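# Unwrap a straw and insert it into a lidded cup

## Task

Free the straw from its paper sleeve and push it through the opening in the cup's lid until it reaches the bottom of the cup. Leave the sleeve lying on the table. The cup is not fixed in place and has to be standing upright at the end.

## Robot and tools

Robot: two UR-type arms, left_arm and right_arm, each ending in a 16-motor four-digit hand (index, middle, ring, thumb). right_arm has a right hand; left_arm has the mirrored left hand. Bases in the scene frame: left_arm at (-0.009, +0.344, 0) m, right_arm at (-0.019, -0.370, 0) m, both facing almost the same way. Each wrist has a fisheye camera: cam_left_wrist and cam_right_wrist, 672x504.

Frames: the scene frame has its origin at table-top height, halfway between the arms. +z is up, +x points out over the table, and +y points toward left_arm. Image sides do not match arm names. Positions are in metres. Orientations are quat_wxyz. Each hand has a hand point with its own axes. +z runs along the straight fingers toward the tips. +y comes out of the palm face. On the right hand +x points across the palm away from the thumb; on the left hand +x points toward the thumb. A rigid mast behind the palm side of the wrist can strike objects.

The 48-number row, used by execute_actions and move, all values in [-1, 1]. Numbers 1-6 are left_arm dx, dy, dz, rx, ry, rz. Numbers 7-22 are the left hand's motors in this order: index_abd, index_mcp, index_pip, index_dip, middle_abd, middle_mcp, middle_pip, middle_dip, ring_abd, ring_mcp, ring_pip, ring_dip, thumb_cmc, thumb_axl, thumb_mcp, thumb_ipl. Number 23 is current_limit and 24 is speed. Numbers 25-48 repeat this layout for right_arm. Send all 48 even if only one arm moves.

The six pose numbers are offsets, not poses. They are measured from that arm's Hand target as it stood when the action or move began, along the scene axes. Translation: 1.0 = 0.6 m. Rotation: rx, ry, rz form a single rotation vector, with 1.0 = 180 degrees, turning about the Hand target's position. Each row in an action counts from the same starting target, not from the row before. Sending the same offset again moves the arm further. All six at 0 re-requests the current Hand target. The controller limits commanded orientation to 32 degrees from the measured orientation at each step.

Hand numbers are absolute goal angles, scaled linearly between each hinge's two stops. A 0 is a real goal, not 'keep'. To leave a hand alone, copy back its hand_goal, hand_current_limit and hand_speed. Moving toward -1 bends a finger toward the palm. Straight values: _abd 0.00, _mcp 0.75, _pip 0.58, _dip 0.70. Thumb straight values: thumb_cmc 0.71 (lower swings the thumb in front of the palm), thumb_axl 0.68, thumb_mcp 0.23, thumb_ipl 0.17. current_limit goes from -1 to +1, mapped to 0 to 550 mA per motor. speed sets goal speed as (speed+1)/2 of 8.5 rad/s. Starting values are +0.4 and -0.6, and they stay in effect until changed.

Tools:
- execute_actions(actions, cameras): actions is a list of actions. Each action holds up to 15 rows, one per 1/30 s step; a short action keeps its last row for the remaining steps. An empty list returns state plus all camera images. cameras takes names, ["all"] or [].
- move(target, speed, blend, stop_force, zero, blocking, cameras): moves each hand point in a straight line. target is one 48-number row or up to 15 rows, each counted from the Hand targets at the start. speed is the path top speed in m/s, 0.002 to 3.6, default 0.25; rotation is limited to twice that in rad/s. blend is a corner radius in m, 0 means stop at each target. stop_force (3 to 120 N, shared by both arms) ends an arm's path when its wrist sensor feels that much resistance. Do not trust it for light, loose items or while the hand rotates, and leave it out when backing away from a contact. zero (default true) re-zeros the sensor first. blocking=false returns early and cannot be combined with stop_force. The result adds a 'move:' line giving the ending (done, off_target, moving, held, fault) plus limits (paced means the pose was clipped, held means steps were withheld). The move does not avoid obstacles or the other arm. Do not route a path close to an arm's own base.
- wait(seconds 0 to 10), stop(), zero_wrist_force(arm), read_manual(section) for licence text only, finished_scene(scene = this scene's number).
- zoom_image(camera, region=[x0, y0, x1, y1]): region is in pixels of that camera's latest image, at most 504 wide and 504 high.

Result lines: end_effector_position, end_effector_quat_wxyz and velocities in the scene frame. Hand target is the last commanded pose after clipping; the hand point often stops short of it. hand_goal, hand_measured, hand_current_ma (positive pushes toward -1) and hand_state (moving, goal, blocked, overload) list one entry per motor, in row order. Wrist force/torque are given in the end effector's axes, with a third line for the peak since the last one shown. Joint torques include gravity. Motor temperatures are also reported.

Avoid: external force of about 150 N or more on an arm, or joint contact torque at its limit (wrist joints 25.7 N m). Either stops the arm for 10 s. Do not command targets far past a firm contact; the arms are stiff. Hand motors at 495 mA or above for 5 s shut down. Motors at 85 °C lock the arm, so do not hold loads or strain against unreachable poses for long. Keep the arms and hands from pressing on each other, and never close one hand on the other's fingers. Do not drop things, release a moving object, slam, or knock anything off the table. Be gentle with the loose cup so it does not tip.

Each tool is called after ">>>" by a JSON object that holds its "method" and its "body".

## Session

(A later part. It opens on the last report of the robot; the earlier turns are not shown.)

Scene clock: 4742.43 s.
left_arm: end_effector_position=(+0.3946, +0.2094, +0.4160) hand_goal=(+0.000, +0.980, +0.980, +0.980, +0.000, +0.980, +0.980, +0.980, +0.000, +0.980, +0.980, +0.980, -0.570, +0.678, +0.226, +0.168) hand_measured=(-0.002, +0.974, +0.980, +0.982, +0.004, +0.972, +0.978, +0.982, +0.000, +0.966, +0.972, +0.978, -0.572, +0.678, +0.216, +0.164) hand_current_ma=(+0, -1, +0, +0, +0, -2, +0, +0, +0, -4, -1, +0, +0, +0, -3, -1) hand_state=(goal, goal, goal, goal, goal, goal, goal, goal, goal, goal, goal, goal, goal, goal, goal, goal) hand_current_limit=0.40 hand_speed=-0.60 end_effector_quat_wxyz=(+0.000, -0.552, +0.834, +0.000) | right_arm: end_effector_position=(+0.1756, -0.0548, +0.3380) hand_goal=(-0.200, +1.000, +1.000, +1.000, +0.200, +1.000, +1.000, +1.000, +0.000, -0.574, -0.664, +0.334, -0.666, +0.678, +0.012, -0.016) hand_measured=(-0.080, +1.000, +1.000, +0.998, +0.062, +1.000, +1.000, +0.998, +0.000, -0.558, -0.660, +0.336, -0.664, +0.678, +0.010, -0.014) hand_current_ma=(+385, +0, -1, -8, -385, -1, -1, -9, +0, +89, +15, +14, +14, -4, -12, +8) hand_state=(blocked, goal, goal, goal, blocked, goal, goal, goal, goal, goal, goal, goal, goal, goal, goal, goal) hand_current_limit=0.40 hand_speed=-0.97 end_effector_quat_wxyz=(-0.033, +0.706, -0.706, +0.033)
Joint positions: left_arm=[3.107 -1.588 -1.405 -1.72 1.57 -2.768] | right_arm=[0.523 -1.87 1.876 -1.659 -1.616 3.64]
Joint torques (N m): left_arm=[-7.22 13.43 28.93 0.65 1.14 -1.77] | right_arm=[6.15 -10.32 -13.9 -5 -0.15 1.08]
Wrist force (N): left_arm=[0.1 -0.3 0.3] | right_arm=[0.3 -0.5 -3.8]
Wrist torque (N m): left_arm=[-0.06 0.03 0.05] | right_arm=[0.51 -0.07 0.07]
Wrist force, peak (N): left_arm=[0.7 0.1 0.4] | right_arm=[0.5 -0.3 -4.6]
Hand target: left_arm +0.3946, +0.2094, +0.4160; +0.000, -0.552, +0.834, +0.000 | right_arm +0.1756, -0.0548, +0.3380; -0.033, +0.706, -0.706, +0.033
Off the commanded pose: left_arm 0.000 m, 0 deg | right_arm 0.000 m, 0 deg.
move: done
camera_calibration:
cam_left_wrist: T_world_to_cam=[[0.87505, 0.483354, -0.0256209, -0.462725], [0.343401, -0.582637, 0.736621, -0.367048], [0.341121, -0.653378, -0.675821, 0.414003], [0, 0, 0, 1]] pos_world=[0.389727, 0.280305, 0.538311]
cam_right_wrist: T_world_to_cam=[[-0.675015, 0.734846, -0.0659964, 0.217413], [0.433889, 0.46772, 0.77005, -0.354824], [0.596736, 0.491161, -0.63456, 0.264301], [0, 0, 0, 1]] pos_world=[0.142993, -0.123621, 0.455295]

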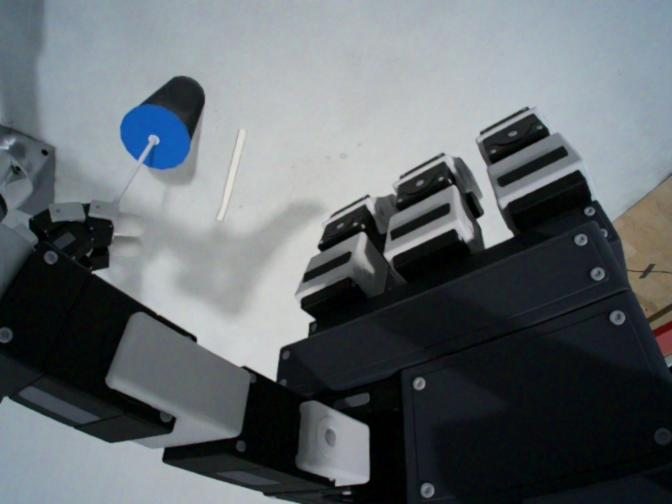

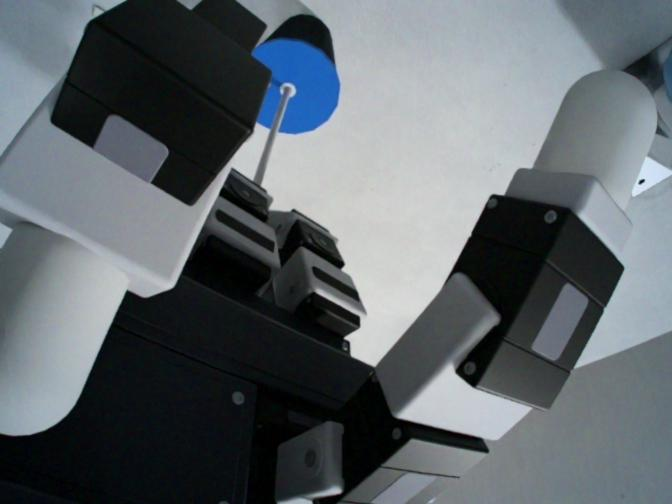

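>>> {"method": "move", "body": {"target": [0,0,0,0,0,0,0,0.98,0.98,0.98,0,0.98,0.98,0.98,0,0.98,0.98,0.98,-0.57,0.678,0.226,0.168,0.4,-0.6,0.0011,0.0011,0,0,0,0,-0.2,1,1,1,0.2,1,1,1,0,-0.574,-0.664,0.334,-0.666,0.678,0.012,-0.016,0.4,-0.97], "speed": 0.002, "cameras": ["all"]}}

>>> {"method": "zoom_image", "body": {"camera": "cam_left_wrist", "region": [138, 124, 168, 147]}}

>>> {"method": "zoom_image", "body": {"camera": "cam_right_wrist", "region": [274, 77, 304, 100]}}

Scene clock: 4810.77 s.
left_arm: end_effector_position=(+0.3946, +0.2094, +0.4160) hand_goal=(+0.000, +0.980, +0.980, +0.980, +0.000, +0.980, +0.980, +0.980, +0.000, +0.980, +0.980, +0.980, -0.570, +0.678, +0.226, +0.168) hand_measured=(-0.002, +0.974, +0.980, +0.982, +0.004, +0.972, +0.978, +0.982, +0.000, +0.966, +0.972, +0.978, -0.572, +0.678, +0.216, +0.164) hand_current_ma=(+0, -1, +0, +0, +0, -2, +0, +0, +0, -4, -1, +0, +0, +0, -3, -1) hand_state=(goal, goal, goal, goal, goal, goal, goal, goal, goal, goal, goal, goal, goal, goal, goal, goal) hand_current_limit=0.40 hand_speed=-0.60 end_effector_quat_wxyz=(+0.000, -0.552, +0.834, +0.000) | right_arm: end_effector_position=(+0.1762, -0.0542, +0.3380) hand_goal=(-0.200, +1.000, +1.000, +1.000, +0.200, +1.000, +1.000, +1.000, +0.000, -0.574, -0.664, +0.334, -0.666, +0.678, +0.012, -0.016) hand_measured=(-0.080, +1.000, +1.000, +0.998, +0.062, +1.000, +1.000, +0.998, +0.000, -0.558, -0.660, +0.336, -0.664, +0.678, +0.010, -0.014) hand_current_ma=(+385, +0, -1, -8, -385, -1, -1, -9, +0, +89, +15, +14, +14, -4, -12, +8) hand_state=(blocked, goal, goal, goal, blocked, goal, goal, goal, goal, goal, goal, goal, goal, goal, goal, goal) hand_current_limit=0.40 hand_speed=-0.97 end_effector_quat_wxyz=(-0.033, +0.706, -0.706, +0.033)
Joint positions: left_arm=[3.107 -1.588 -1.405 -1.72 1.57 -2.768] | right_arm=[0.524 -1.868 1.874 -1.66 -1.616 3.64]
Joint torques (N m): left_arm=[-6.76 14.72 29.76 0.81 0.97 -1.73] | right_arm=[7.36 -2.06 -29.15 -5.16 -0.88 1.58]
Wrist force (N): left_arm=[0.1 -0.4 0.2] | right_arm=[0.5 0.0 -2.7]
Wrist torque (N m): left_arm=[-0.06 0.02 0.06] | right_arm=[0.38 -0.09 0.06]
Wrist force, peak (N): left_arm=[0.5 -0.1 0.4] | right_arm=[0.4 -0.3 -4.4]
Hand target: left_arm +0.3946, +0.2094, +0.4160; +0.000, -0.552, +0.834, +0.000 | right_arm +0.1762, -0.0542, +0.3380; -0.033, +0.706, -0.706, +0.033
Off the commanded pose: left_arm 0.000 m, 0 deg | right_arm 0.000 m, 0 deg.
move: done
camera_calibration:
cam_left_wrist: T_world_to_cam=[[0.87505, 0.483354, -0.0256209, -0.462725], [0.343401, -0.582637, 0.736621, -0.367048], [0.341121, -0.653378, -0.675821, 0.414003], [0, 0, 0, 1]] pos_world=[0.389727, 0.280305, 0.538311]
cam_right_wrist: T_world_to_cam=[[-0.675019, 0.734843, -0.0659916, 0.217375], [0.433935, 0.467757, 0.770002, -0.355345], [0.596699, 0.49113, -0.634619, 0.263677], [0, 0, 0, 1]] pos_world=[0.143593, -0.123021, 0.455295]

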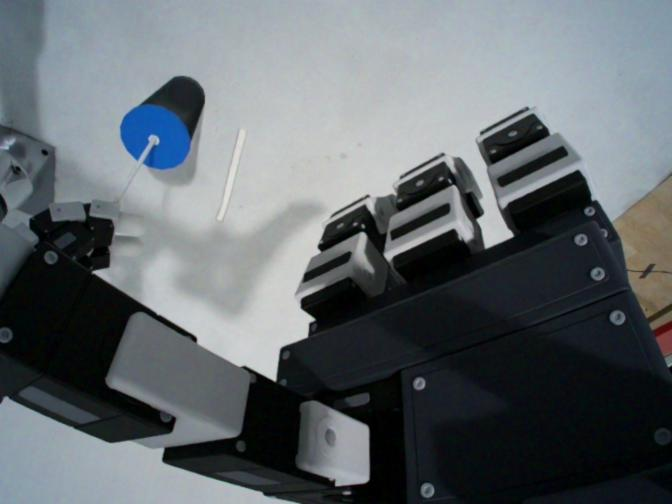

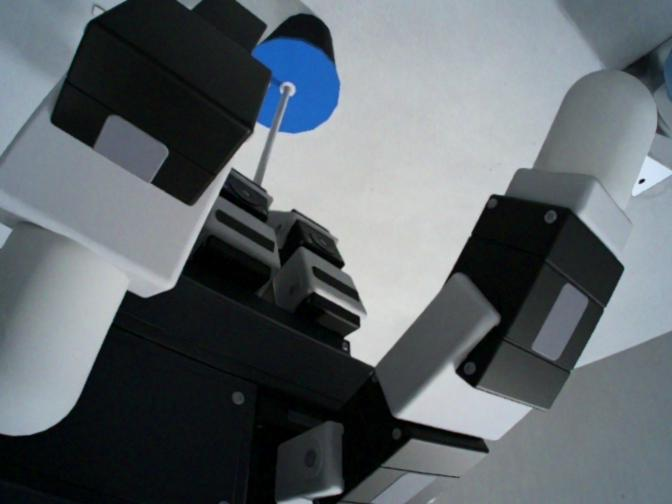

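Scaled by 16.800 from the camera's 672x504 image, which has a finer 960x720 frame.

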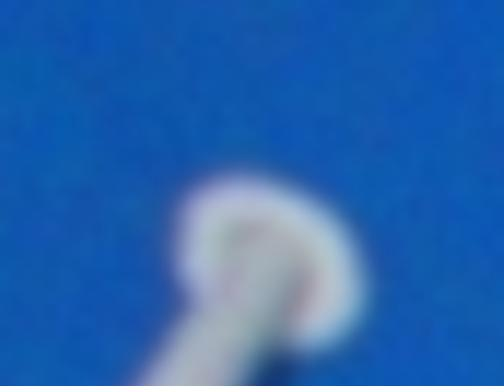

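Scaled by 16.800 from the camera's 672x504 image, which has a finer 960x720 frame.

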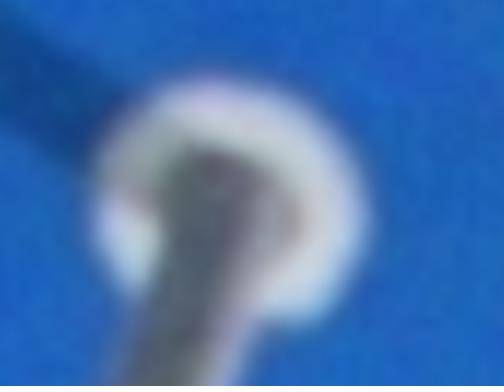

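>>> {"method": "move", "body": {"target": [0,0,0,0,0,0,0,0.98,0.98,0.98,0,0.98,0.98,0.98,0,0.98,0.98,0.98,-0.57,0.678,0.226,0.168,0.4,-0.6,0,0,-0.0117,0,0,0,-0.2,1,1,1,0.2,1,1,1,0,-0.574,-0.664,0.334,-0.666,0.678,0.012,-0.016,0.4,-0.97], "speed": 0.003, "stop_force": 3, "cameras": ["all"]}}

>>> {"method": "zoom_image", "body": {"camera": "cam_left_wrist", "region": [90, 110, 190, 220]}}

>>> {"method": "zoom_image", "body": {"camera": "cam_right_wrist", "region": [274, 80, 304, 103]}}

Scene clock: 4821.73 s.
left_arm: end_effector_position=(+0.3946, +0.2094, +0.4160) hand_goal=(+0.000, +0.980, +0.980, +0.980, +0.000, +0.980, +0.980, +0.980, +0.000, +0.980, +0.980, +0.980, -0.570, +0.678, +0.226, +0.168) hand_measured=(-0.002, +0.974, +0.980, +0.982, +0.004, +0.972, +0.978, +0.982, +0.000, +0.966, +0.972, +0.978, -0.572, +0.678, +0.216, +0.164) hand_current_ma=(+0, -1, +0, +0, +0, -2, +0, +0, +0, -4, -1, +0, +0, +0, -3, -1) hand_state=(goal, goal, goal, goal, goal, goal, goal, goal, goal, goal, goal, goal, goal, goal, goal, goal) hand_current_limit=0.40 hand_speed=-0.60 end_effector_quat_wxyz=(+0.000, -0.552, +0.834, +0.000) | right_arm: end_effector_position=(+0.1762, -0.0542, +0.3310) hand_goal=(-0.200, +1.000, +1.000, +1.000, +0.200, +1.000, +1.000, +1.000, +0.000, -0.574, -0.664, +0.334, -0.666, +0.678, +0.012, -0.016) hand_measured=(-0.080, +1.000, +1.000, +0.998, +0.062, +1.000, +1.000, +0.998, +0.000, -0.558, -0.662, +0.336, -0.664, +0.678, +0.010, -0.014) hand_current_ma=(+385, +0, -1, -8, -385, +0, -1, -8, +0, +89, +15, +14, +14, -4, -12, +7) hand_state=(blocked, goal, goal, goal, blocked, goal, goal, goal, goal, goal, goal, goal, goal, goal, goal, goal) hand_current_limit=0.40 hand_speed=-0.97 end_effector_quat_wxyz=(-0.033, +0.706, -0.706, +0.033)
Joint positions: left_arm=[3.107 -1.588 -1.405 -1.72 1.57 -2.768] | right_arm=[0.524 -1.867 1.892 -1.678 -1.616 3.64]
Joint torques (N m): left_arm=[-8.27 14.8 29.92 0.79 1.02 -1.68] | right_arm=[6.79 -1.34 -12.78 -4.88 -0.93 1.5]
Wrist force (N): left_arm=[0.4 -0.1 0.2] | right_arm=[0.4 -0.2 -4.5]
Wrist torque (N m): left_arm=[-0.01 -0.01 0.07] | right_arm=[0.64 -0.08 0.05]
Wrist force, peak (N): left_arm=[0.6 -0.3 0.3] | right_arm=[0.5 -0.4 -4.7]
Hand target: left_arm +0.3946, +0.2094, +0.4160; +0.000, -0.552, +0.834, +0.000 | right_arm +0.1762, -0.0542, +0.3310; -0.033, +0.706, -0.706, +0.033
Off the commanded pose: left_arm 0.000 m, 0 deg | right_arm 0.000 m, 0 deg.
move: done
camera_calibration:
cam_left_wrist: T_world_to_cam=[[0.87505, 0.483354, -0.0256209, -0.462725], [0.343401, -0.582637, 0.736621, -0.367048], [0.341121, -0.653378, -0.675821, 0.414003], [0, 0, 0, 1]] pos_world=[0.389727, 0.280305, 0.538311]
cam_right_wrist: T_world_to_cam=[[-0.675019, 0.734843, -0.0659916, 0.216981], [0.433935, 0.467757, 0.770002, -0.349998], [0.596699, 0.49113, -0.634619, 0.259175], [0, 0, 0, 1]] pos_world=[0.143693, -0.123021, 0.448295]

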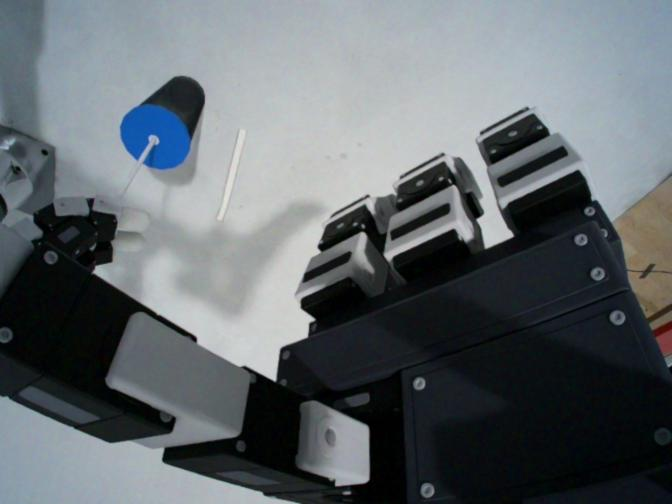

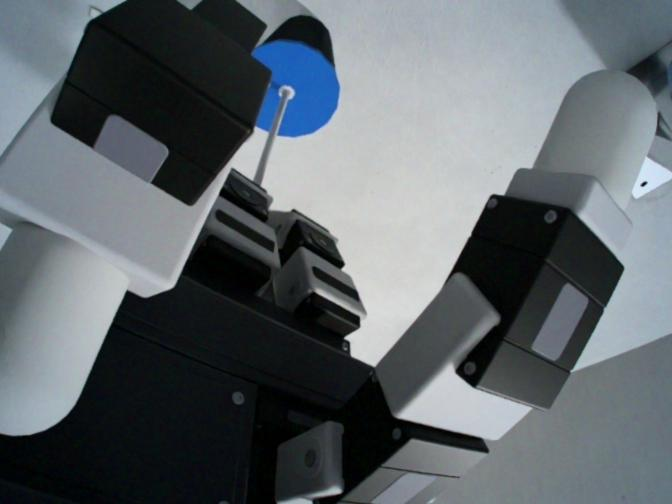

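Scaled by 4.582 from the camera's 672x504 image, which has a finer 960x720 frame.

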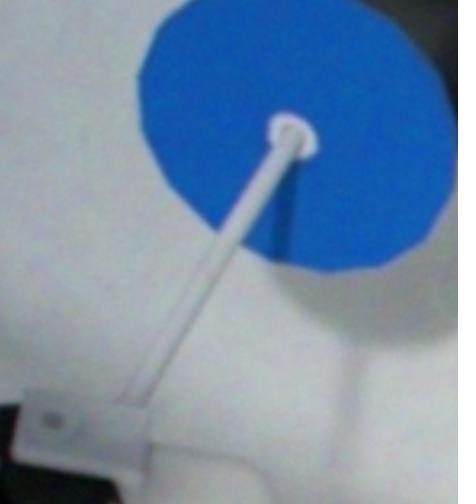

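Scaled by 16.800 from the camera's 672x504 image, which has a finer 960x720 frame.

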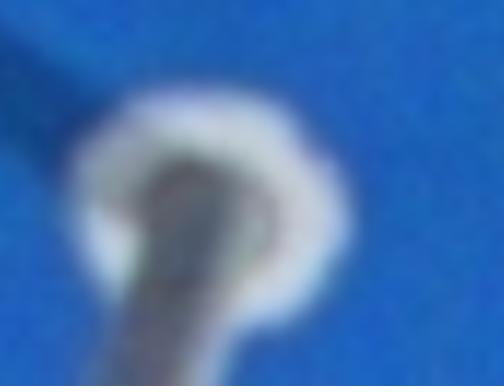

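>>> {"method": "zoom_image", "body": {"camera": "cam_left_wrist", "region": [60, 190, 140, 280]}}

Scaled by 5.600 from the camera's 672x504 image, which has a finer 960x720 frame.

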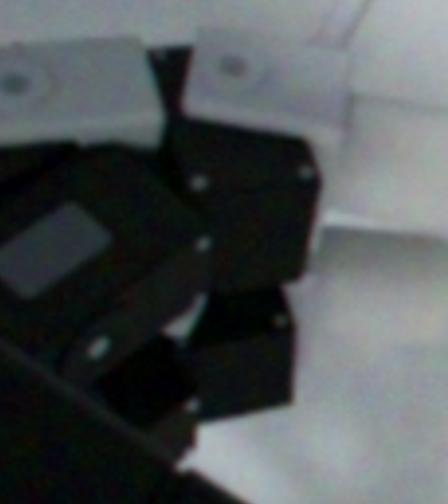

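>>> {"method": "zoom_image", "body": {"camera": "cam_left_wrist", "region": [75, 230, 115, 270]}}

Scaled by 12.600 from the camera's 672x504 image, which has a finer 960x720 frame.

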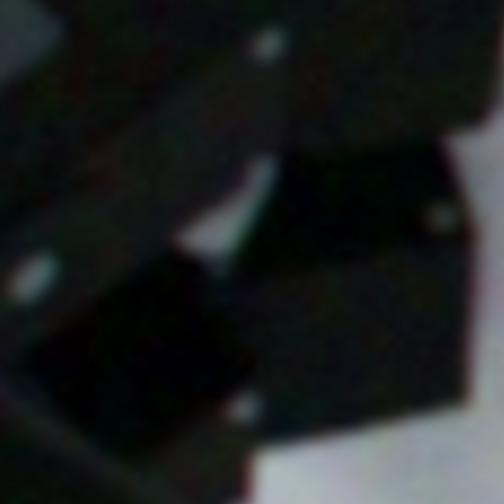

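>>> {"method": "move", "body": {"target": [0,0,0,0,0,0,0,0.98,0.98,0.98,0,0.98,0.98,0.98,0,0.98,0.98,0.98,-0.57,0.678,0.226,0.168,0.4,-0.6,0,0,-0.02,0,0,0,-0.2,1,1,1,0.2,1,1,1,0,-0.574,-0.664,0.334,-0.666,0.678,0.012,-0.016,0.4,-0.97], "speed": 0.004, "stop_force": 4, "cameras": ["all"]}}

>>> {"method": "zoom_image", "body": {"camera": "cam_left_wrist", "region": [60, 190, 140, 280]}}

>>> {"method": "zoom_image", "body": {"camera": "cam_right_wrist", "region": [220, 70, 330, 210]}}

Scene clock: 4886.47 s.
left_arm: end_effector_position=(+0.3946, +0.2094, +0.4160) hand_goal=(+0.000, +0.980, +0.980, +0.980, +0.000, +0.980, +0.980, +0.980, +0.000, +0.980, +0.980, +0.980, -0.570, +0.678, +0.226, +0.168) hand_measured=(-0.002, +0.974, +0.980, +0.982, +0.004, +0.972, +0.978, +0.982, +0.000, +0.966, +0.972, +0.978, -0.572, +0.678, +0.216, +0.164) hand_current_ma=(+0, -1, +0, +0, +0, -2, +0, +0, +0, -4, -1, +0, +0, +0, -3, -1) hand_state=(goal, goal, goal, goal, goal, goal, goal, goal, goal, goal, goal, goal, goal, goal, goal, goal) hand_current_limit=0.40 hand_speed=-0.60 end_effector_quat_wxyz=(+0.000, -0.552, +0.834, +0.000) | right_arm: end_effector_position=(+0.1762, -0.0542, +0.3190) hand_goal=(-0.200, +1.000, +1.000, +1.000, +0.200, +1.000, +1.000, +1.000, +0.000, -0.574, -0.664, +0.334, -0.666, +0.678, +0.012, -0.016) hand_measured=(-0.080, +1.000, +1.000, +0.998, +0.062, +1.000, +1.000, +0.998, +0.000, -0.558, -0.662, +0.336, -0.664, +0.678, +0.010, -0.014) hand_current_ma=(+385, +0, -1, -8, -385, +0, -1, -8, +0, +89, +15, +14, +14, -4, -13, +7) hand_state=(blocked, goal, goal, goal, blocked, goal, goal, goal, goal, goal, goal, goal, goal, goal, goal, goal) hand_current_limit=0.40 hand_speed=-0.97 end_effector_quat_wxyz=(-0.033, +0.706, -0.706, +0.033)
Joint positions: left_arm=[3.107 -1.588 -1.405 -1.72 1.57 -2.768] | right_arm=[0.524 -1.866 1.921 -1.709 -1.616 3.64]
Joint torques (N m): left_arm=[-7.26 13.57 30.35 0.77 1 -1.65] | right_arm=[1.78 -1.65 -13.09 -4.83 -0.69 1.27]
Wrist force (N): left_arm=[0.2 -0.2 0.4] | right_arm=[0.6 -0.3 -4.5]
Wrist torque (N m): left_arm=[-0.05 0.02 0.06] | right_arm=[0.62 -0.10 0.06]
Wrist force, peak (N): left_arm=[0.6 -0.2 0.4] | right_arm=[0.5 -0.4 -4.7]
Hand target: left_arm +0.3946, +0.2094, +0.4160; +0.000, -0.552, +0.834, +0.000 | right_arm +0.1762, -0.0542, +0.3190; -0.033, +0.706, -0.706, +0.033
Off the commanded pose: left_arm 0.000 m, 0 deg | right_arm 0.000 m, 0 deg.
move: done
camera_calibration:
cam_left_wrist: T_world_to_cam=[[0.87505, 0.483354, -0.0256209, -0.462725], [0.343401, -0.582637, 0.736621, -0.367048], [0.341121, -0.653378, -0.675821, 0.414003], [0, 0, 0, 1]] pos_world=[0.389727, 0.280305, 0.538311]
cam_right_wrist: T_world_to_cam=[[-0.675019, 0.734843, -0.0659916, 0.216189], [0.433935, 0.467757, 0.770002, -0.340758], [0.596699, 0.49113, -0.634619, 0.251559], [0, 0, 0, 1]] pos_world=[0.143693, -0.123021, 0.436295]

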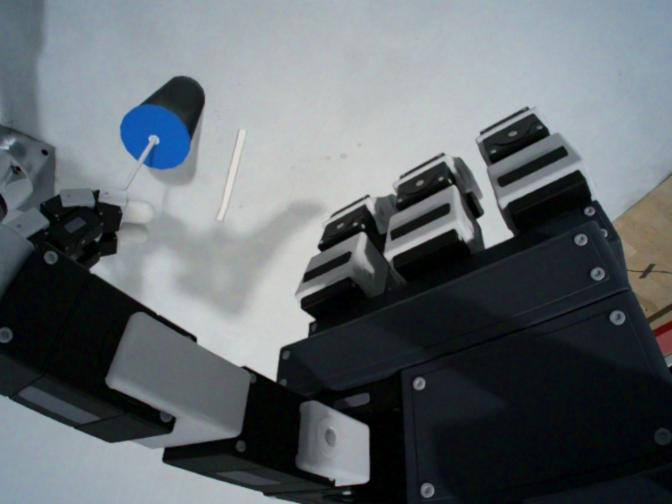

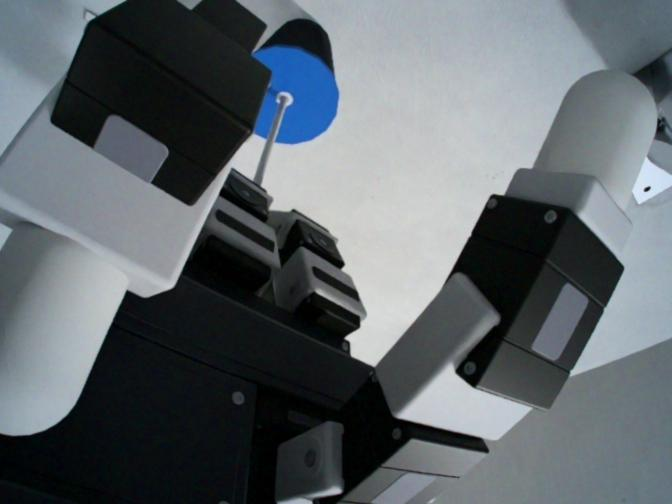

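Scaled by 5.600 from the camera's 672x504 image, which has a finer 960x720 frame.

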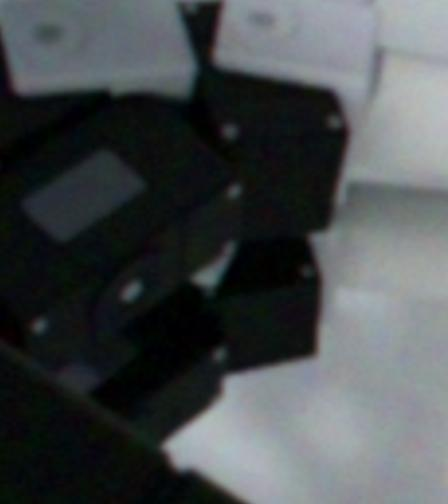

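Scaled by 3.600 from the camera's 672x504 image, which has a finer 960x720 frame.

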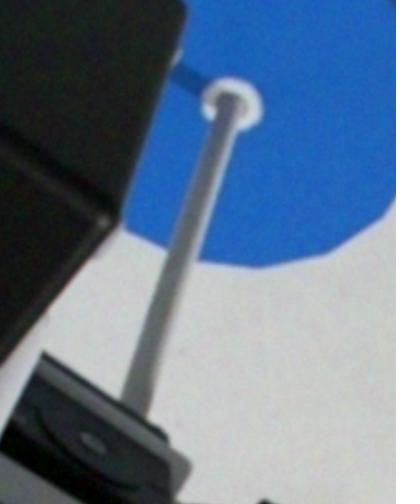

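>>> {"method": "zoom_image", "body": {"camera": "cam_right_wrist", "region": [190, 150, 370, 330]}}

Scaled by 2.800 from the camera's 672x504 image, which has a finer 960x720 frame.

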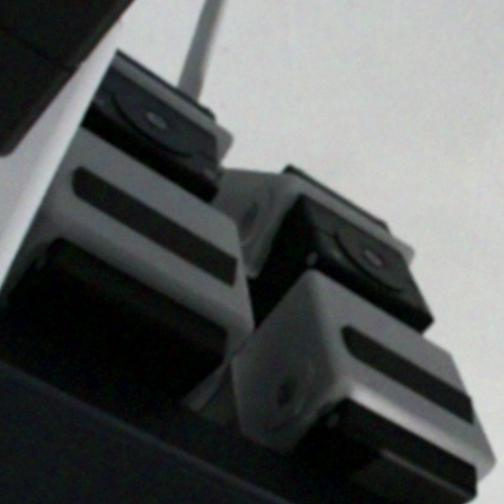

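>>> {"method": "move", "body": {"target": [0,0,0,0,0,0,0,0.98,0.98,0.98,0,0.98,0.98,0.98,0,0.98,0.98,0.98,-0.57,0.678,0.226,0.168,0.4,-0.6,0,0,0.01,0,0,0,-0.2,1,1,1,0.2,1,1,1,0,-0.574,-0.664,0.334,-0.666,0.678,0.012,-0.016,0.4,-0.97], "speed": 0.004, "cameras": ["all"]}}

>>> {"method": "zoom_image", "body": {"camera": "cam_left_wrist", "region": [138, 124, 168, 147]}}

>>> {"method": "zoom_image", "body": {"camera": "cam_right_wrist", "region": [270, 80, 300, 103]}}

Scene clock: 4907.00 s.
left_arm: end_effector_position=(+0.3946, +0.2094, +0.4160) hand_goal=(+0.000, +0.980, +0.980, +0.980, +0.000, +0.980, +0.980, +0.980, +0.000, +0.980, +0.980, +0.980, -0.570, +0.678, +0.226, +0.168) hand_measured=(-0.002, +0.974, +0.980, +0.982, +0.004, +0.972, +0.978, +0.982, +0.000, +0.966, +0.972, +0.978, -0.572, +0.678, +0.216, +0.164) hand_current_ma=(+0, -1, +0, +0, +0, -2, +0, +0, +0, -4, -1, +0, +0, +0, -3, -1) hand_state=(goal, goal, goal, goal, goal, goal, goal, goal, goal, goal, goal, goal, goal, goal, goal, goal) hand_current_limit=0.40 hand_speed=-0.60 end_effector_quat_wxyz=(+0.000, -0.552, +0.834, +0.000) | right_arm: end_effector_position=(+0.1762, -0.0542, +0.3249) hand_goal=(-0.200, +1.000, +1.000, +1.000, +0.200, +1.000, +1.000, +1.000, +0.000, -0.574, -0.664, +0.334, -0.666, +0.678, +0.012, -0.016) hand_measured=(-0.080, +0.990, +0.996, +0.998, +0.062, +0.990, +0.996, +0.998, +0.000, -0.558, -0.662, +0.336, -0.664, +0.678, +0.010, -0.014) hand_current_ma=(+385, -52, -15, -8, -385, -55, -15, -8, +0, +89, +15, +14, +14, -4, -13, +7) hand_state=(blocked, goal, goal, goal, blocked, goal, goal, goal, goal, goal, goal, goal, goal, goal, goal, goal) hand_current_limit=0.40 hand_speed=-0.97 end_effector_quat_wxyz=(-0.033, +0.706, -0.706, +0.033)
Joint positions: left_arm=[3.107 -1.588 -1.405 -1.72 1.57 -2.768] | right_arm=[0.524 -1.867 1.907 -1.693 -1.616 3.64]
Joint torques (N m): left_arm=[-8.02 14.34 28.92 0.77 0.71 -1.58] | right_arm=[-2.09 -16.89 -31.22 -0.13 0.4 0.68]
Wrist force (N): left_arm=[0.3 0.1 0.2] | right_arm=[0.5 0.2 0.8]
Wrist torque (N m): left_arm=[0.01 0.01 0.06] | right_arm=[-0.06 -0.09 0.05]
Wrist force, peak (N): left_arm=[0.6 -0.3 0.3] | right_arm=[0.7 -0.3 -4.7]
Hand target: left_arm +0.3946, +0.2094, +0.4160; +0.000, -0.552, +0.834, +0.000 | right_arm +0.1762, -0.0542, +0.3250; -0.033, +0.706, -0.706, +0.033
Off the commanded pose: left_arm 0.000 m, 0 deg | right_arm 0.000 m, 0 deg.
move: done
camera_calibration:
cam_left_wrist: T_world_to_cam=[[0.87505, 0.483354, -0.0256209, -0.462725], [0.343401, -0.582637, 0.736621, -0.367048], [0.341121, -0.653378, -0.675821, 0.414003], [0, 0, 0, 1]] pos_world=[0.389727, 0.280305, 0.538311]
cam_right_wrist: T_world_to_cam=[[-0.675015, 0.734846, -0.0659964, 0.21658], [0.433889, 0.46772, 0.77005, -0.34532], [0.596736, 0.491161, -0.63456, 0.255276], [0, 0, 0, 1]] pos_world=[0.143693, -0.123021, 0.442195]

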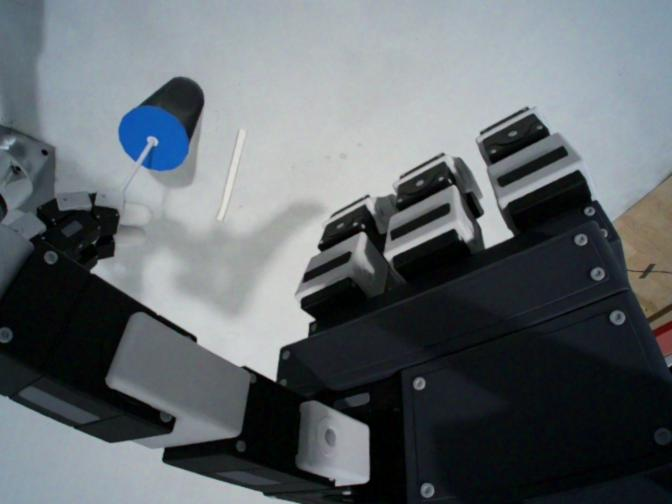

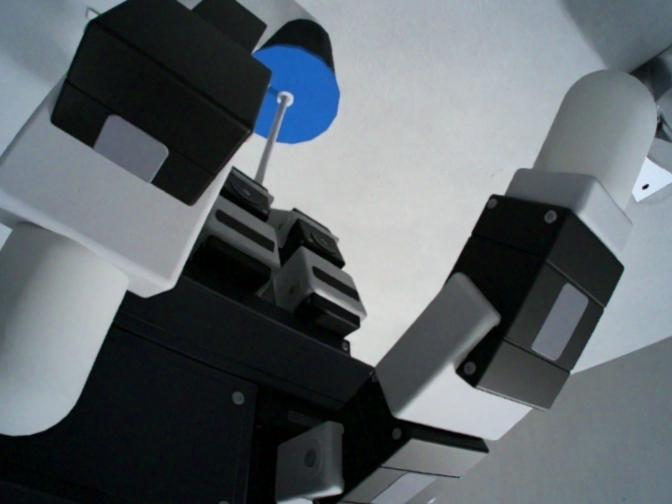

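Scaled by 16.800 from the camera's 672x504 image, which has a finer 960x720 frame.

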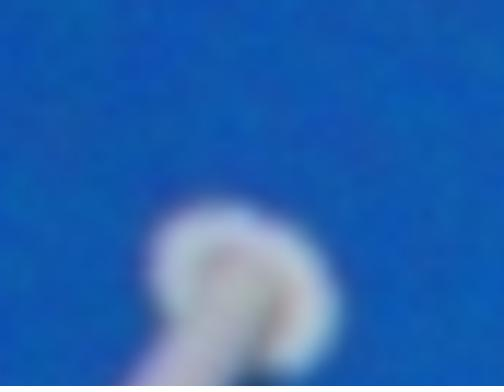

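Scaled by 16.800 from the camera's 672x504 image, which has a finer 960x720 frame.

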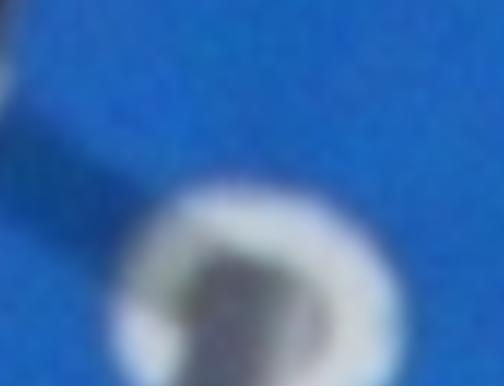

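>>> {"method": "move", "body": {"target": [0,0,0,0,0,0,0,0.98,0.98,0.98,0,0.98,0.98,0.98,0,0.98,0.98,0.98,-0.57,0.678,0.226,0.168,0.4,-0.6,0,0,-0.01,0,0,0,-0.2,1,1,1,0.2,1,1,1,0,-0.574,-0.664,0.334,-0.666,0.678,0.012,-0.016,0.4,-0.97], "speed": 0.003, "cameras": ["all"]}}

>>> {"method": "zoom_image", "body": {"camera": "cam_left_wrist", "region": [138, 124, 168, 147]}}

>>> {"method": "zoom_image", "body": {"camera": "cam_right_wrist", "region": [270, 80, 300, 103]}}

Scene clock: 4919.43 s.
left_arm: end_effector_position=(+0.3946, +0.2094, +0.4160) hand_goal=(+0.000, +0.980, +0.980, +0.980, +0.000, +0.980, +0.980, +0.980, +0.000, +0.980, +0.980, +0.980, -0.570, +0.678, +0.226, +0.168) hand_measured=(-0.002, +0.974, +0.980, +0.982, +0.004, +0.972, +0.978, +0.982, +0.000, +0.966, +0.972, +0.978, -0.572, +0.678, +0.216, +0.164) hand_current_ma=(+0, -1, +0, +0, +0, -2, +0, +0, +0, -4, -1, +0, +0, +0, -3, -1) hand_state=(goal, goal, goal, goal, goal, goal, goal, goal, goal, goal, goal, goal, goal, goal, goal, goal) hand_current_limit=0.40 hand_speed=-0.60 end_effector_quat_wxyz=(+0.000, -0.552, +0.834, +0.000) | right_arm: end_effector_position=(+0.1762, -0.0542, +0.3191) hand_goal=(-0.200, +1.000, +1.000, +1.000, +0.200, +1.000, +1.000, +1.000, +0.000, -0.574, -0.664, +0.334, -0.666, +0.678, +0.012, -0.016) hand_measured=(-0.080, +1.000, +1.000, +0.998, +0.062, +1.000, +1.000, +0.998, +0.000, -0.558, -0.662, +0.336, -0.664, +0.678, +0.010, -0.014) hand_current_ma=(+385, +2, -1, -8, -385, -1, -1, -8, +0, +89, +15, +14, +14, -4, -13, +7) hand_state=(blocked, goal, goal, goal, blocked, goal, goal, goal, goal, goal, goal, goal, goal, goal, goal, goal) hand_current_limit=0.40 hand_speed=-0.97 end_effector_quat_wxyz=(-0.033, +0.706, -0.706, +0.033)
Joint positions: left_arm=[3.107 -1.588 -1.405 -1.72 1.57 -2.768] | right_arm=[0.524 -1.866 1.921 -1.708 -1.616 3.64]
Joint torques (N m): left_arm=[-6.96 14.63 28.44 0.95 0.69 -1.38] | right_arm=[-6.41 -0.61 -14.71 -5.62 0.88 0.37]
Wrist force (N): left_arm=[0.3 -0.1 0.5] | right_arm=[0.5 0.0 -2.7]
Wrist torque (N m): left_arm=[-0.04 0.02 0.06] | right_arm=[0.39 -0.10 0.06]
Wrist force, peak (N): left_arm=[0.6 -0.3 0.4] | right_arm=[0.5 0.0 -2.7]
Hand target: left_arm +0.3946, +0.2094, +0.4160; +0.000, -0.552, +0.834, +0.000 | right_arm +0.1762, -0.0542, +0.3190; -0.033, +0.706, -0.706, +0.033
Off the commanded pose: left_arm 0.000 m, 0 deg | right_arm 0.000 m, 0 deg.
move: done
camera_calibration:
cam_left_wrist: T_world_to_cam=[[0.87505, 0.483354, -0.0256209, -0.462725], [0.343401, -0.582637, 0.736621, -0.367048], [0.341121, -0.653378, -0.675821, 0.414003], [0, 0, 0, 1]] pos_world=[0.389727, 0.280305, 0.538311]
cam_right_wrist: T_world_to_cam=[[-0.675015, 0.734846, -0.0659964, 0.216197], [0.433889, 0.46772, 0.77005, -0.340854], [0.596736, 0.491161, -0.63456, 0.251595], [0, 0, 0, 1]] pos_world=[0.143693, -0.123021, 0.436395]

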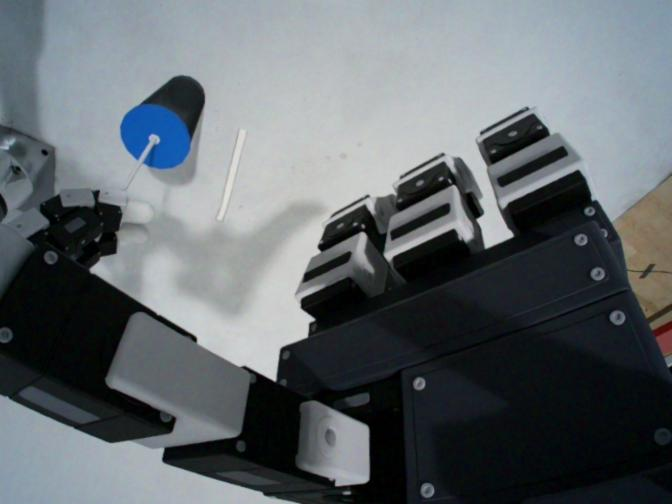

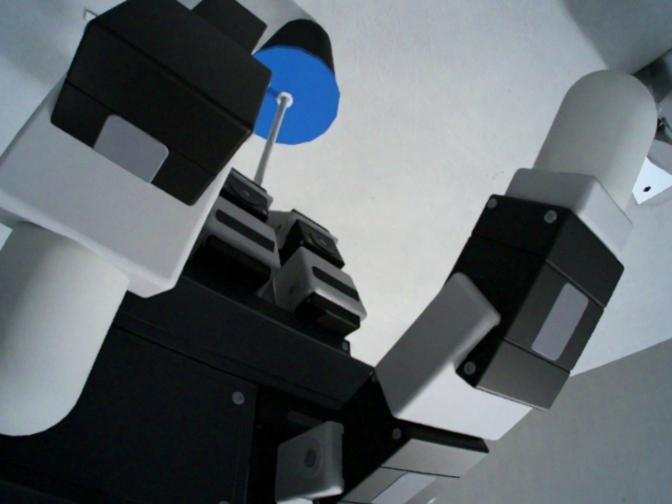

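Scaled by 16.800 from the camera's 672x504 image, which has a finer 960x720 frame.

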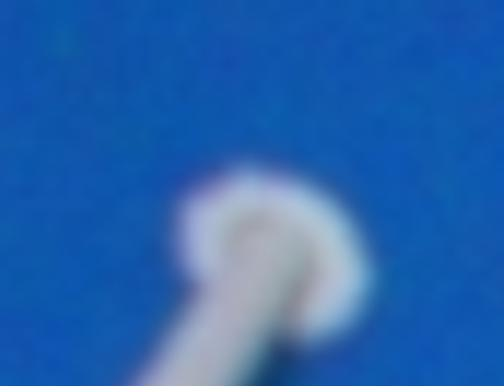

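Scaled by 16.800 from the camera's 672x504 image, which has a finer 960x720 frame.

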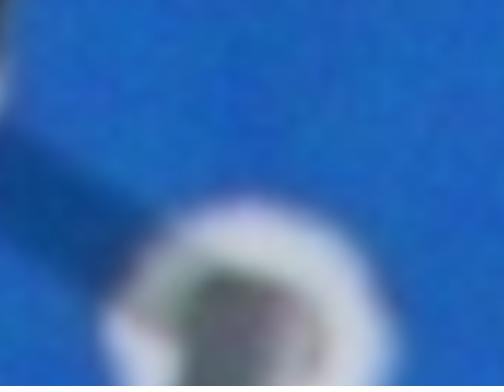

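>>> {"method": "move", "body": {"target": [0,0,0,0,0,0,0,0.98,0.98,0.98,0,0.98,0.98,0.98,0,0.98,0.98,0.98,-0.57,0.678,0.226,0.168,0.4,-0.6,0,0,-0.08,0,0,0,-0.2,1,1,1,0.2,1,1,1,0,-0.574,-0.664,0.334,-0.666,0.678,0.012,-0.016,0.6,-0.97], "speed": 0.006, "stop_force": 5, "cameras": ["all"]}}

>>> {"method": "zoom_image", "body": {"camera": "cam_left_wrist", "region": [60, 90, 230, 260]}}

>>> {"method": "zoom_image", "body": {"camera": "cam_right_wrist", "region": [220, 70, 340, 220]}}

Scene clock: 4940.90 s.
left_arm: end_effector_position=(+0.3946, +0.2094, +0.4160) hand_goal=(+0.000, +0.980, +0.980, +0.980, +0.000, +0.980, +0.980, +0.980, +0.000, +0.980, +0.980, +0.980, -0.570, +0.678, +0.226, +0.168) hand_measured=(-0.002, +0.974, +0.980, +0.982, +0.004, +0.972, +0.978, +0.982, +0.000, +0.966, +0.972, +0.978, -0.572, +0.678, +0.216, +0.164) hand_current_ma=(+0, -1, +0, +0, +0, -2, +0, +0, +0, -4, -1, +0, +0, +0, -3, -1) hand_state=(goal, goal, goal, goal, goal, goal, goal, goal, goal, goal, goal, goal, goal, goal, goal, goal) hand_current_limit=0.40 hand_speed=-0.60 end_effector_quat_wxyz=(+0.000, -0.552, +0.834, +0.000) | right_arm: end_effector_position=(+0.1762, -0.0542, +0.2710) hand_goal=(-0.200, +1.000, +1.000, +1.000, +0.200, +1.000, +1.000, +1.000, +0.000, -0.574, -0.664, +0.334, -0.666, +0.678, +0.012, -0.016) hand_measured=(-0.082, +1.000, +1.000, +0.998, +0.062, +1.000, +1.000, +0.998, +0.000, -0.558, -0.662, +0.336, -0.664, +0.678, +0.010, -0.014) hand_current_ma=(+440, +0, -1, -6, -440, +0, -1, -8, +0, +89, +15, +14, +14, -4, -13, +7) hand_state=(blocked, goal, goal, goal, blocked, goal, goal, goal, goal, goal, goal, goal, goal, goal, goal, goal) hand_current_limit=0.60 hand_speed=-0.97 end_effector_quat_wxyz=(-0.033, +0.706, -0.706, +0.033)
Joint positions: left_arm=[3.107 -1.588 -1.405 -1.72 1.57 -2.768] | right_arm=[0.524 -1.851 2.035 -1.836 -1.616 3.64]
Joint torques (N m): left_arm=[-6.87 14.18 28.84 0.94 0.7 -1.49] | right_arm=[-5.56 -1.28 -12.33 -4.87 -0.81 0.38]
Wrist force (N): left_arm=[0.4 0.1 0.2] | right_arm=[0.1 -0.5 -4.8]
Wrist torque (N m): left_arm=[0.01 -0.02 0.07] | right_arm=[0.65 -0.03 0.01]
Wrist force, peak (N): left_arm=[0.6 -0.3 0.5] | right_arm=[0.3 -0.4 -5.0]
Hand target: left_arm +0.3946, +0.2094, +0.4160; +0.000, -0.552, +0.834, +0.000 | right_arm +0.1762, -0.0542, +0.2710; -0.033, +0.706, -0.706, +0.033
Off the commanded pose: left_arm 0.000 m, 0 deg | right_arm 0.000 m, 0 deg.
move: done
camera_calibration:
cam_left_wrist: T_world_to_cam=[[0.87505, 0.483354, -0.0256209, -0.462725], [0.343401, -0.582637, 0.736621, -0.367048], [0.341121, -0.653378, -0.675821, 0.414003], [0, 0, 0, 1]] pos_world=[0.389727, 0.280305, 0.538311]
cam_right_wrist: T_world_to_cam=[[-0.675019, 0.734843, -0.0659916, 0.213021], [0.433935, 0.467757, 0.770002, -0.303798], [0.596699, 0.49113, -0.634619, 0.221097], [0, 0, 0, 1]] pos_world=[0.143693, -0.123021, 0.388295]

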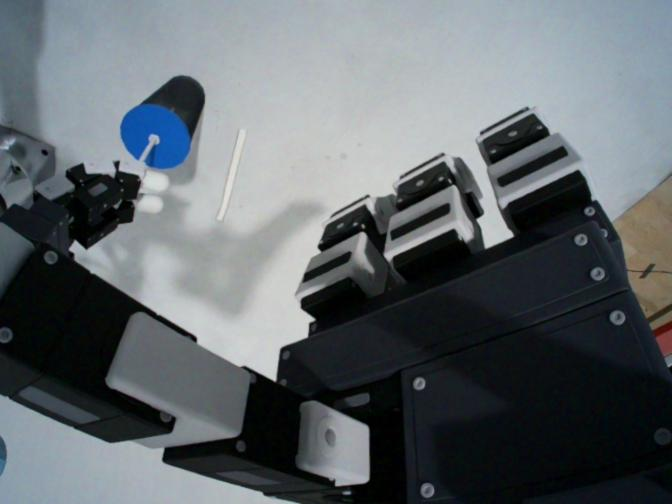

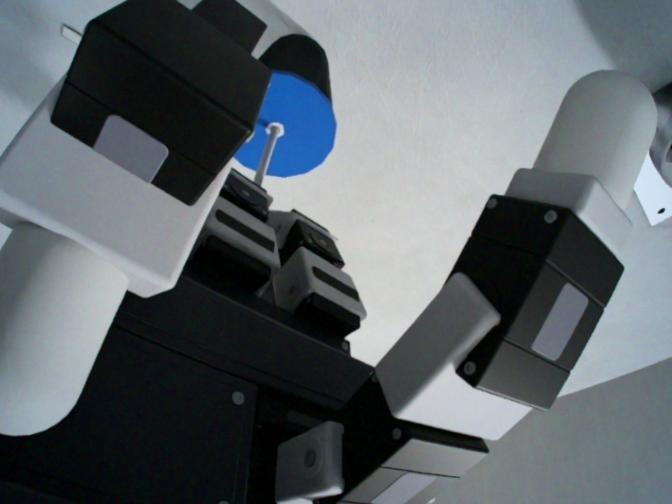

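Scaled by 2.965 from the camera's 672x504 image, which has a finer 960x720 frame.

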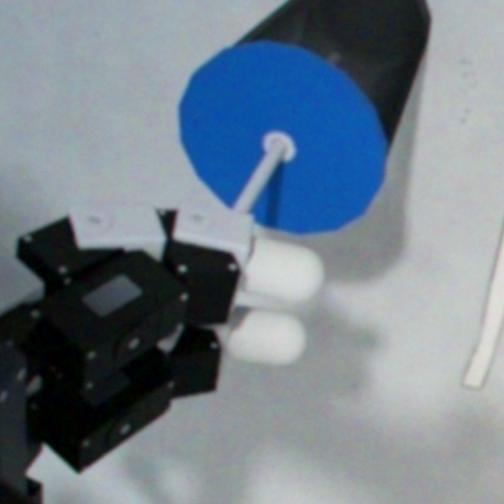

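Scaled by 3.360 from the camera's 672x504 image, which has a finer 960x720 frame.

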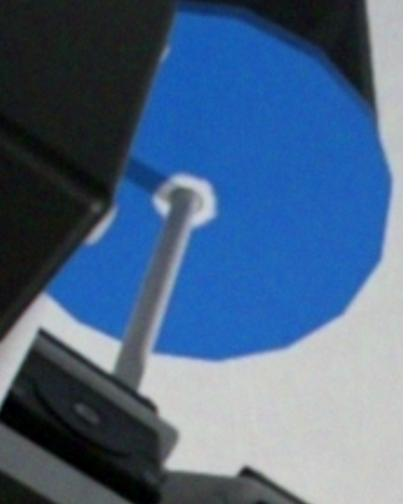

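>>> {"method": "move", "body": {"target": [0,0,0,0,0,0,0,0.98,0.98,0.98,0,0.98,0.98,0.98,0,0.98,0.98,0.98,-0.57,0.678,0.226,0.168,0.4,-0.6,0,0,-0.06,0,0,0,-0.2,1,1,1,0.2,1,1,1,0,-0.574,-0.664,0.334,-0.666,0.678,0.012,-0.016,0.6,-0.97], "speed": 0.006, "stop_force": 5, "cameras": ["all"]}}

>>> {"method": "zoom_image", "body": {"camera": "cam_left_wrist", "region": [60, 90, 230, 260]}}

>>> {"method": "zoom_image", "body": {"camera": "cam_right_wrist", "region": [220, 90, 340, 240]}}

Scene clock: 4958.20 s.
left_arm: end_effector_position=(+0.3946, +0.2094, +0.4160) hand_goal=(+0.000, +0.980, +0.980, +0.980, +0.000, +0.980, +0.980, +0.980, +0.000, +0.980, +0.980, +0.980, -0.570, +0.678, +0.226, +0.168) hand_measured=(-0.002, +0.974, +0.980, +0.982, +0.004, +0.972, +0.978, +0.982, +0.000, +0.966, +0.972, +0.978, -0.572, +0.678, +0.216, +0.164) hand_current_ma=(+0, -1, +0, +0, +0, -2, +0, +0, +0, -4, -1, +0, +0, +0, -3, -1) hand_state=(goal, goal, goal, goal, goal, goal, goal, goal, goal, goal, goal, goal, goal, goal, goal, goal) hand_current_limit=0.40 hand_speed=-0.60 end_effector_quat_wxyz=(+0.000, -0.552, +0.834, +0.000) | right_arm: end_effector_position=(+0.1762, -0.0542, +0.2350) hand_goal=(-0.200, +1.000, +1.000, +1.000, +0.200, +1.000, +1.000, +1.000, +0.000, -0.574, -0.664, +0.334, -0.666, +0.678, +0.012, -0.016) hand_measured=(-0.084, +1.000, +1.000, +0.998, +0.062, +1.000, +1.000, +0.998, +0.000, -0.558, -0.662, +0.336, -0.664, +0.678, +0.010, -0.014) hand_current_ma=(+440, +0, +0, -6, -440, +0, +0, -7, +0, +89, +15, +14, +14, -4, -13, +7) hand_state=(blocked, goal, goal, goal, blocked, goal, goal, goal, goal, goal, goal, goal, goal, goal, goal, goal) hand_current_limit=0.60 hand_speed=-0.97 end_effector_quat_wxyz=(-0.033, +0.706, -0.706, +0.033)
Joint positions: left_arm=[3.107 -1.588 -1.405 -1.72 1.57 -2.768] | right_arm=[0.524 -1.829 2.113 -1.937 -1.616 3.64]
Joint torques (N m): left_arm=[-6.08 14.64 28.32 1.02 0.62 -1.3] | right_arm=[-6.34 -1.28 -12.58 -4.84 0.38 -0.05]
Wrist force (N): left_arm=[0.5 -0.2 0.4] | right_arm=[0.3 -0.4 -4.7]
Wrist torque (N m): left_arm=[-0.05 -0.02 0.08] | right_arm=[0.64 -0.07 0.04]
Wrist force, peak (N): left_arm=[0.7 -0.2 0.6] | right_arm=[0.4 -0.4 -5.4]
Hand target: left_arm +0.3946, +0.2094, +0.4160; +0.000, -0.552, +0.834, +0.000 | right_arm +0.1762, -0.0542, +0.2350; -0.033, +0.706, -0.706, +0.033
Off the commanded pose: left_arm 0.000 m, 0 deg | right_arm 0.000 m, 0 deg.
move: done
camera_calibration:
cam_left_wrist: T_world_to_cam=[[0.87505, 0.483354, -0.0256209, -0.462725], [0.343401, -0.582637, 0.736621, -0.367048], [0.341121, -0.653378, -0.675821, 0.414003], [0, 0, 0, 1]] pos_world=[0.389727, 0.280305, 0.538311]
cam_right_wrist: T_world_to_cam=[[-0.675019, 0.734843, -0.0659916, 0.210645], [0.433935, 0.467757, 0.770002, -0.276078], [0.596699, 0.49113, -0.634619, 0.198251], [0, 0, 0, 1]] pos_world=[0.143693, -0.123021, 0.352295]

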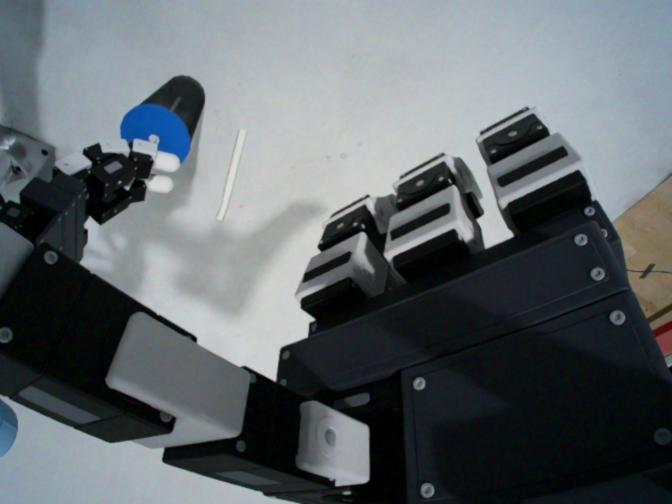

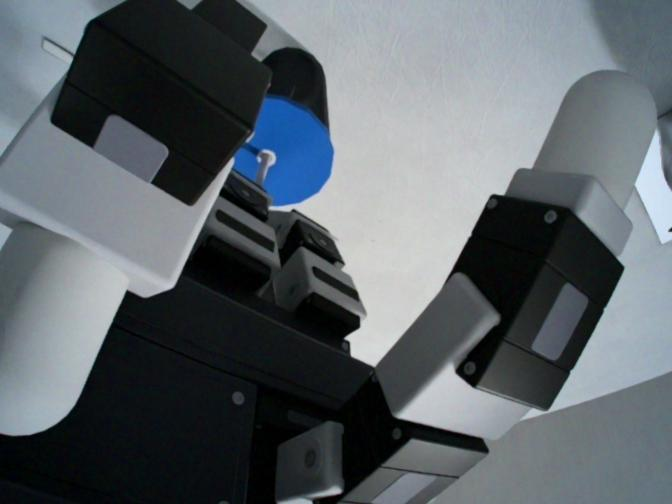

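Scaled by 2.965 from the camera's 672x504 image, which has a finer 960x720 frame.

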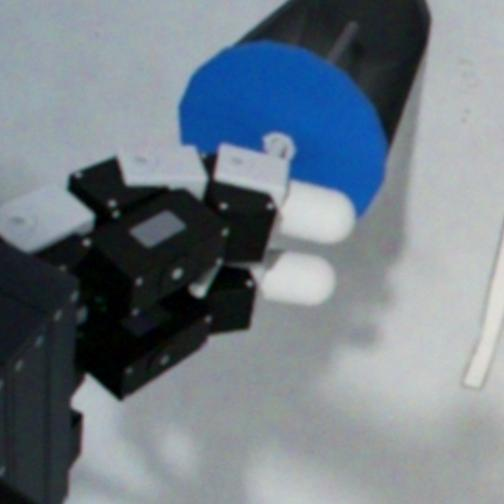

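Scaled by 3.360 from the camera's 672x504 image, which has a finer 960x720 frame.

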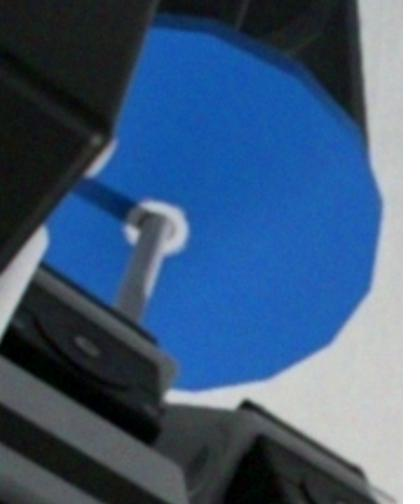

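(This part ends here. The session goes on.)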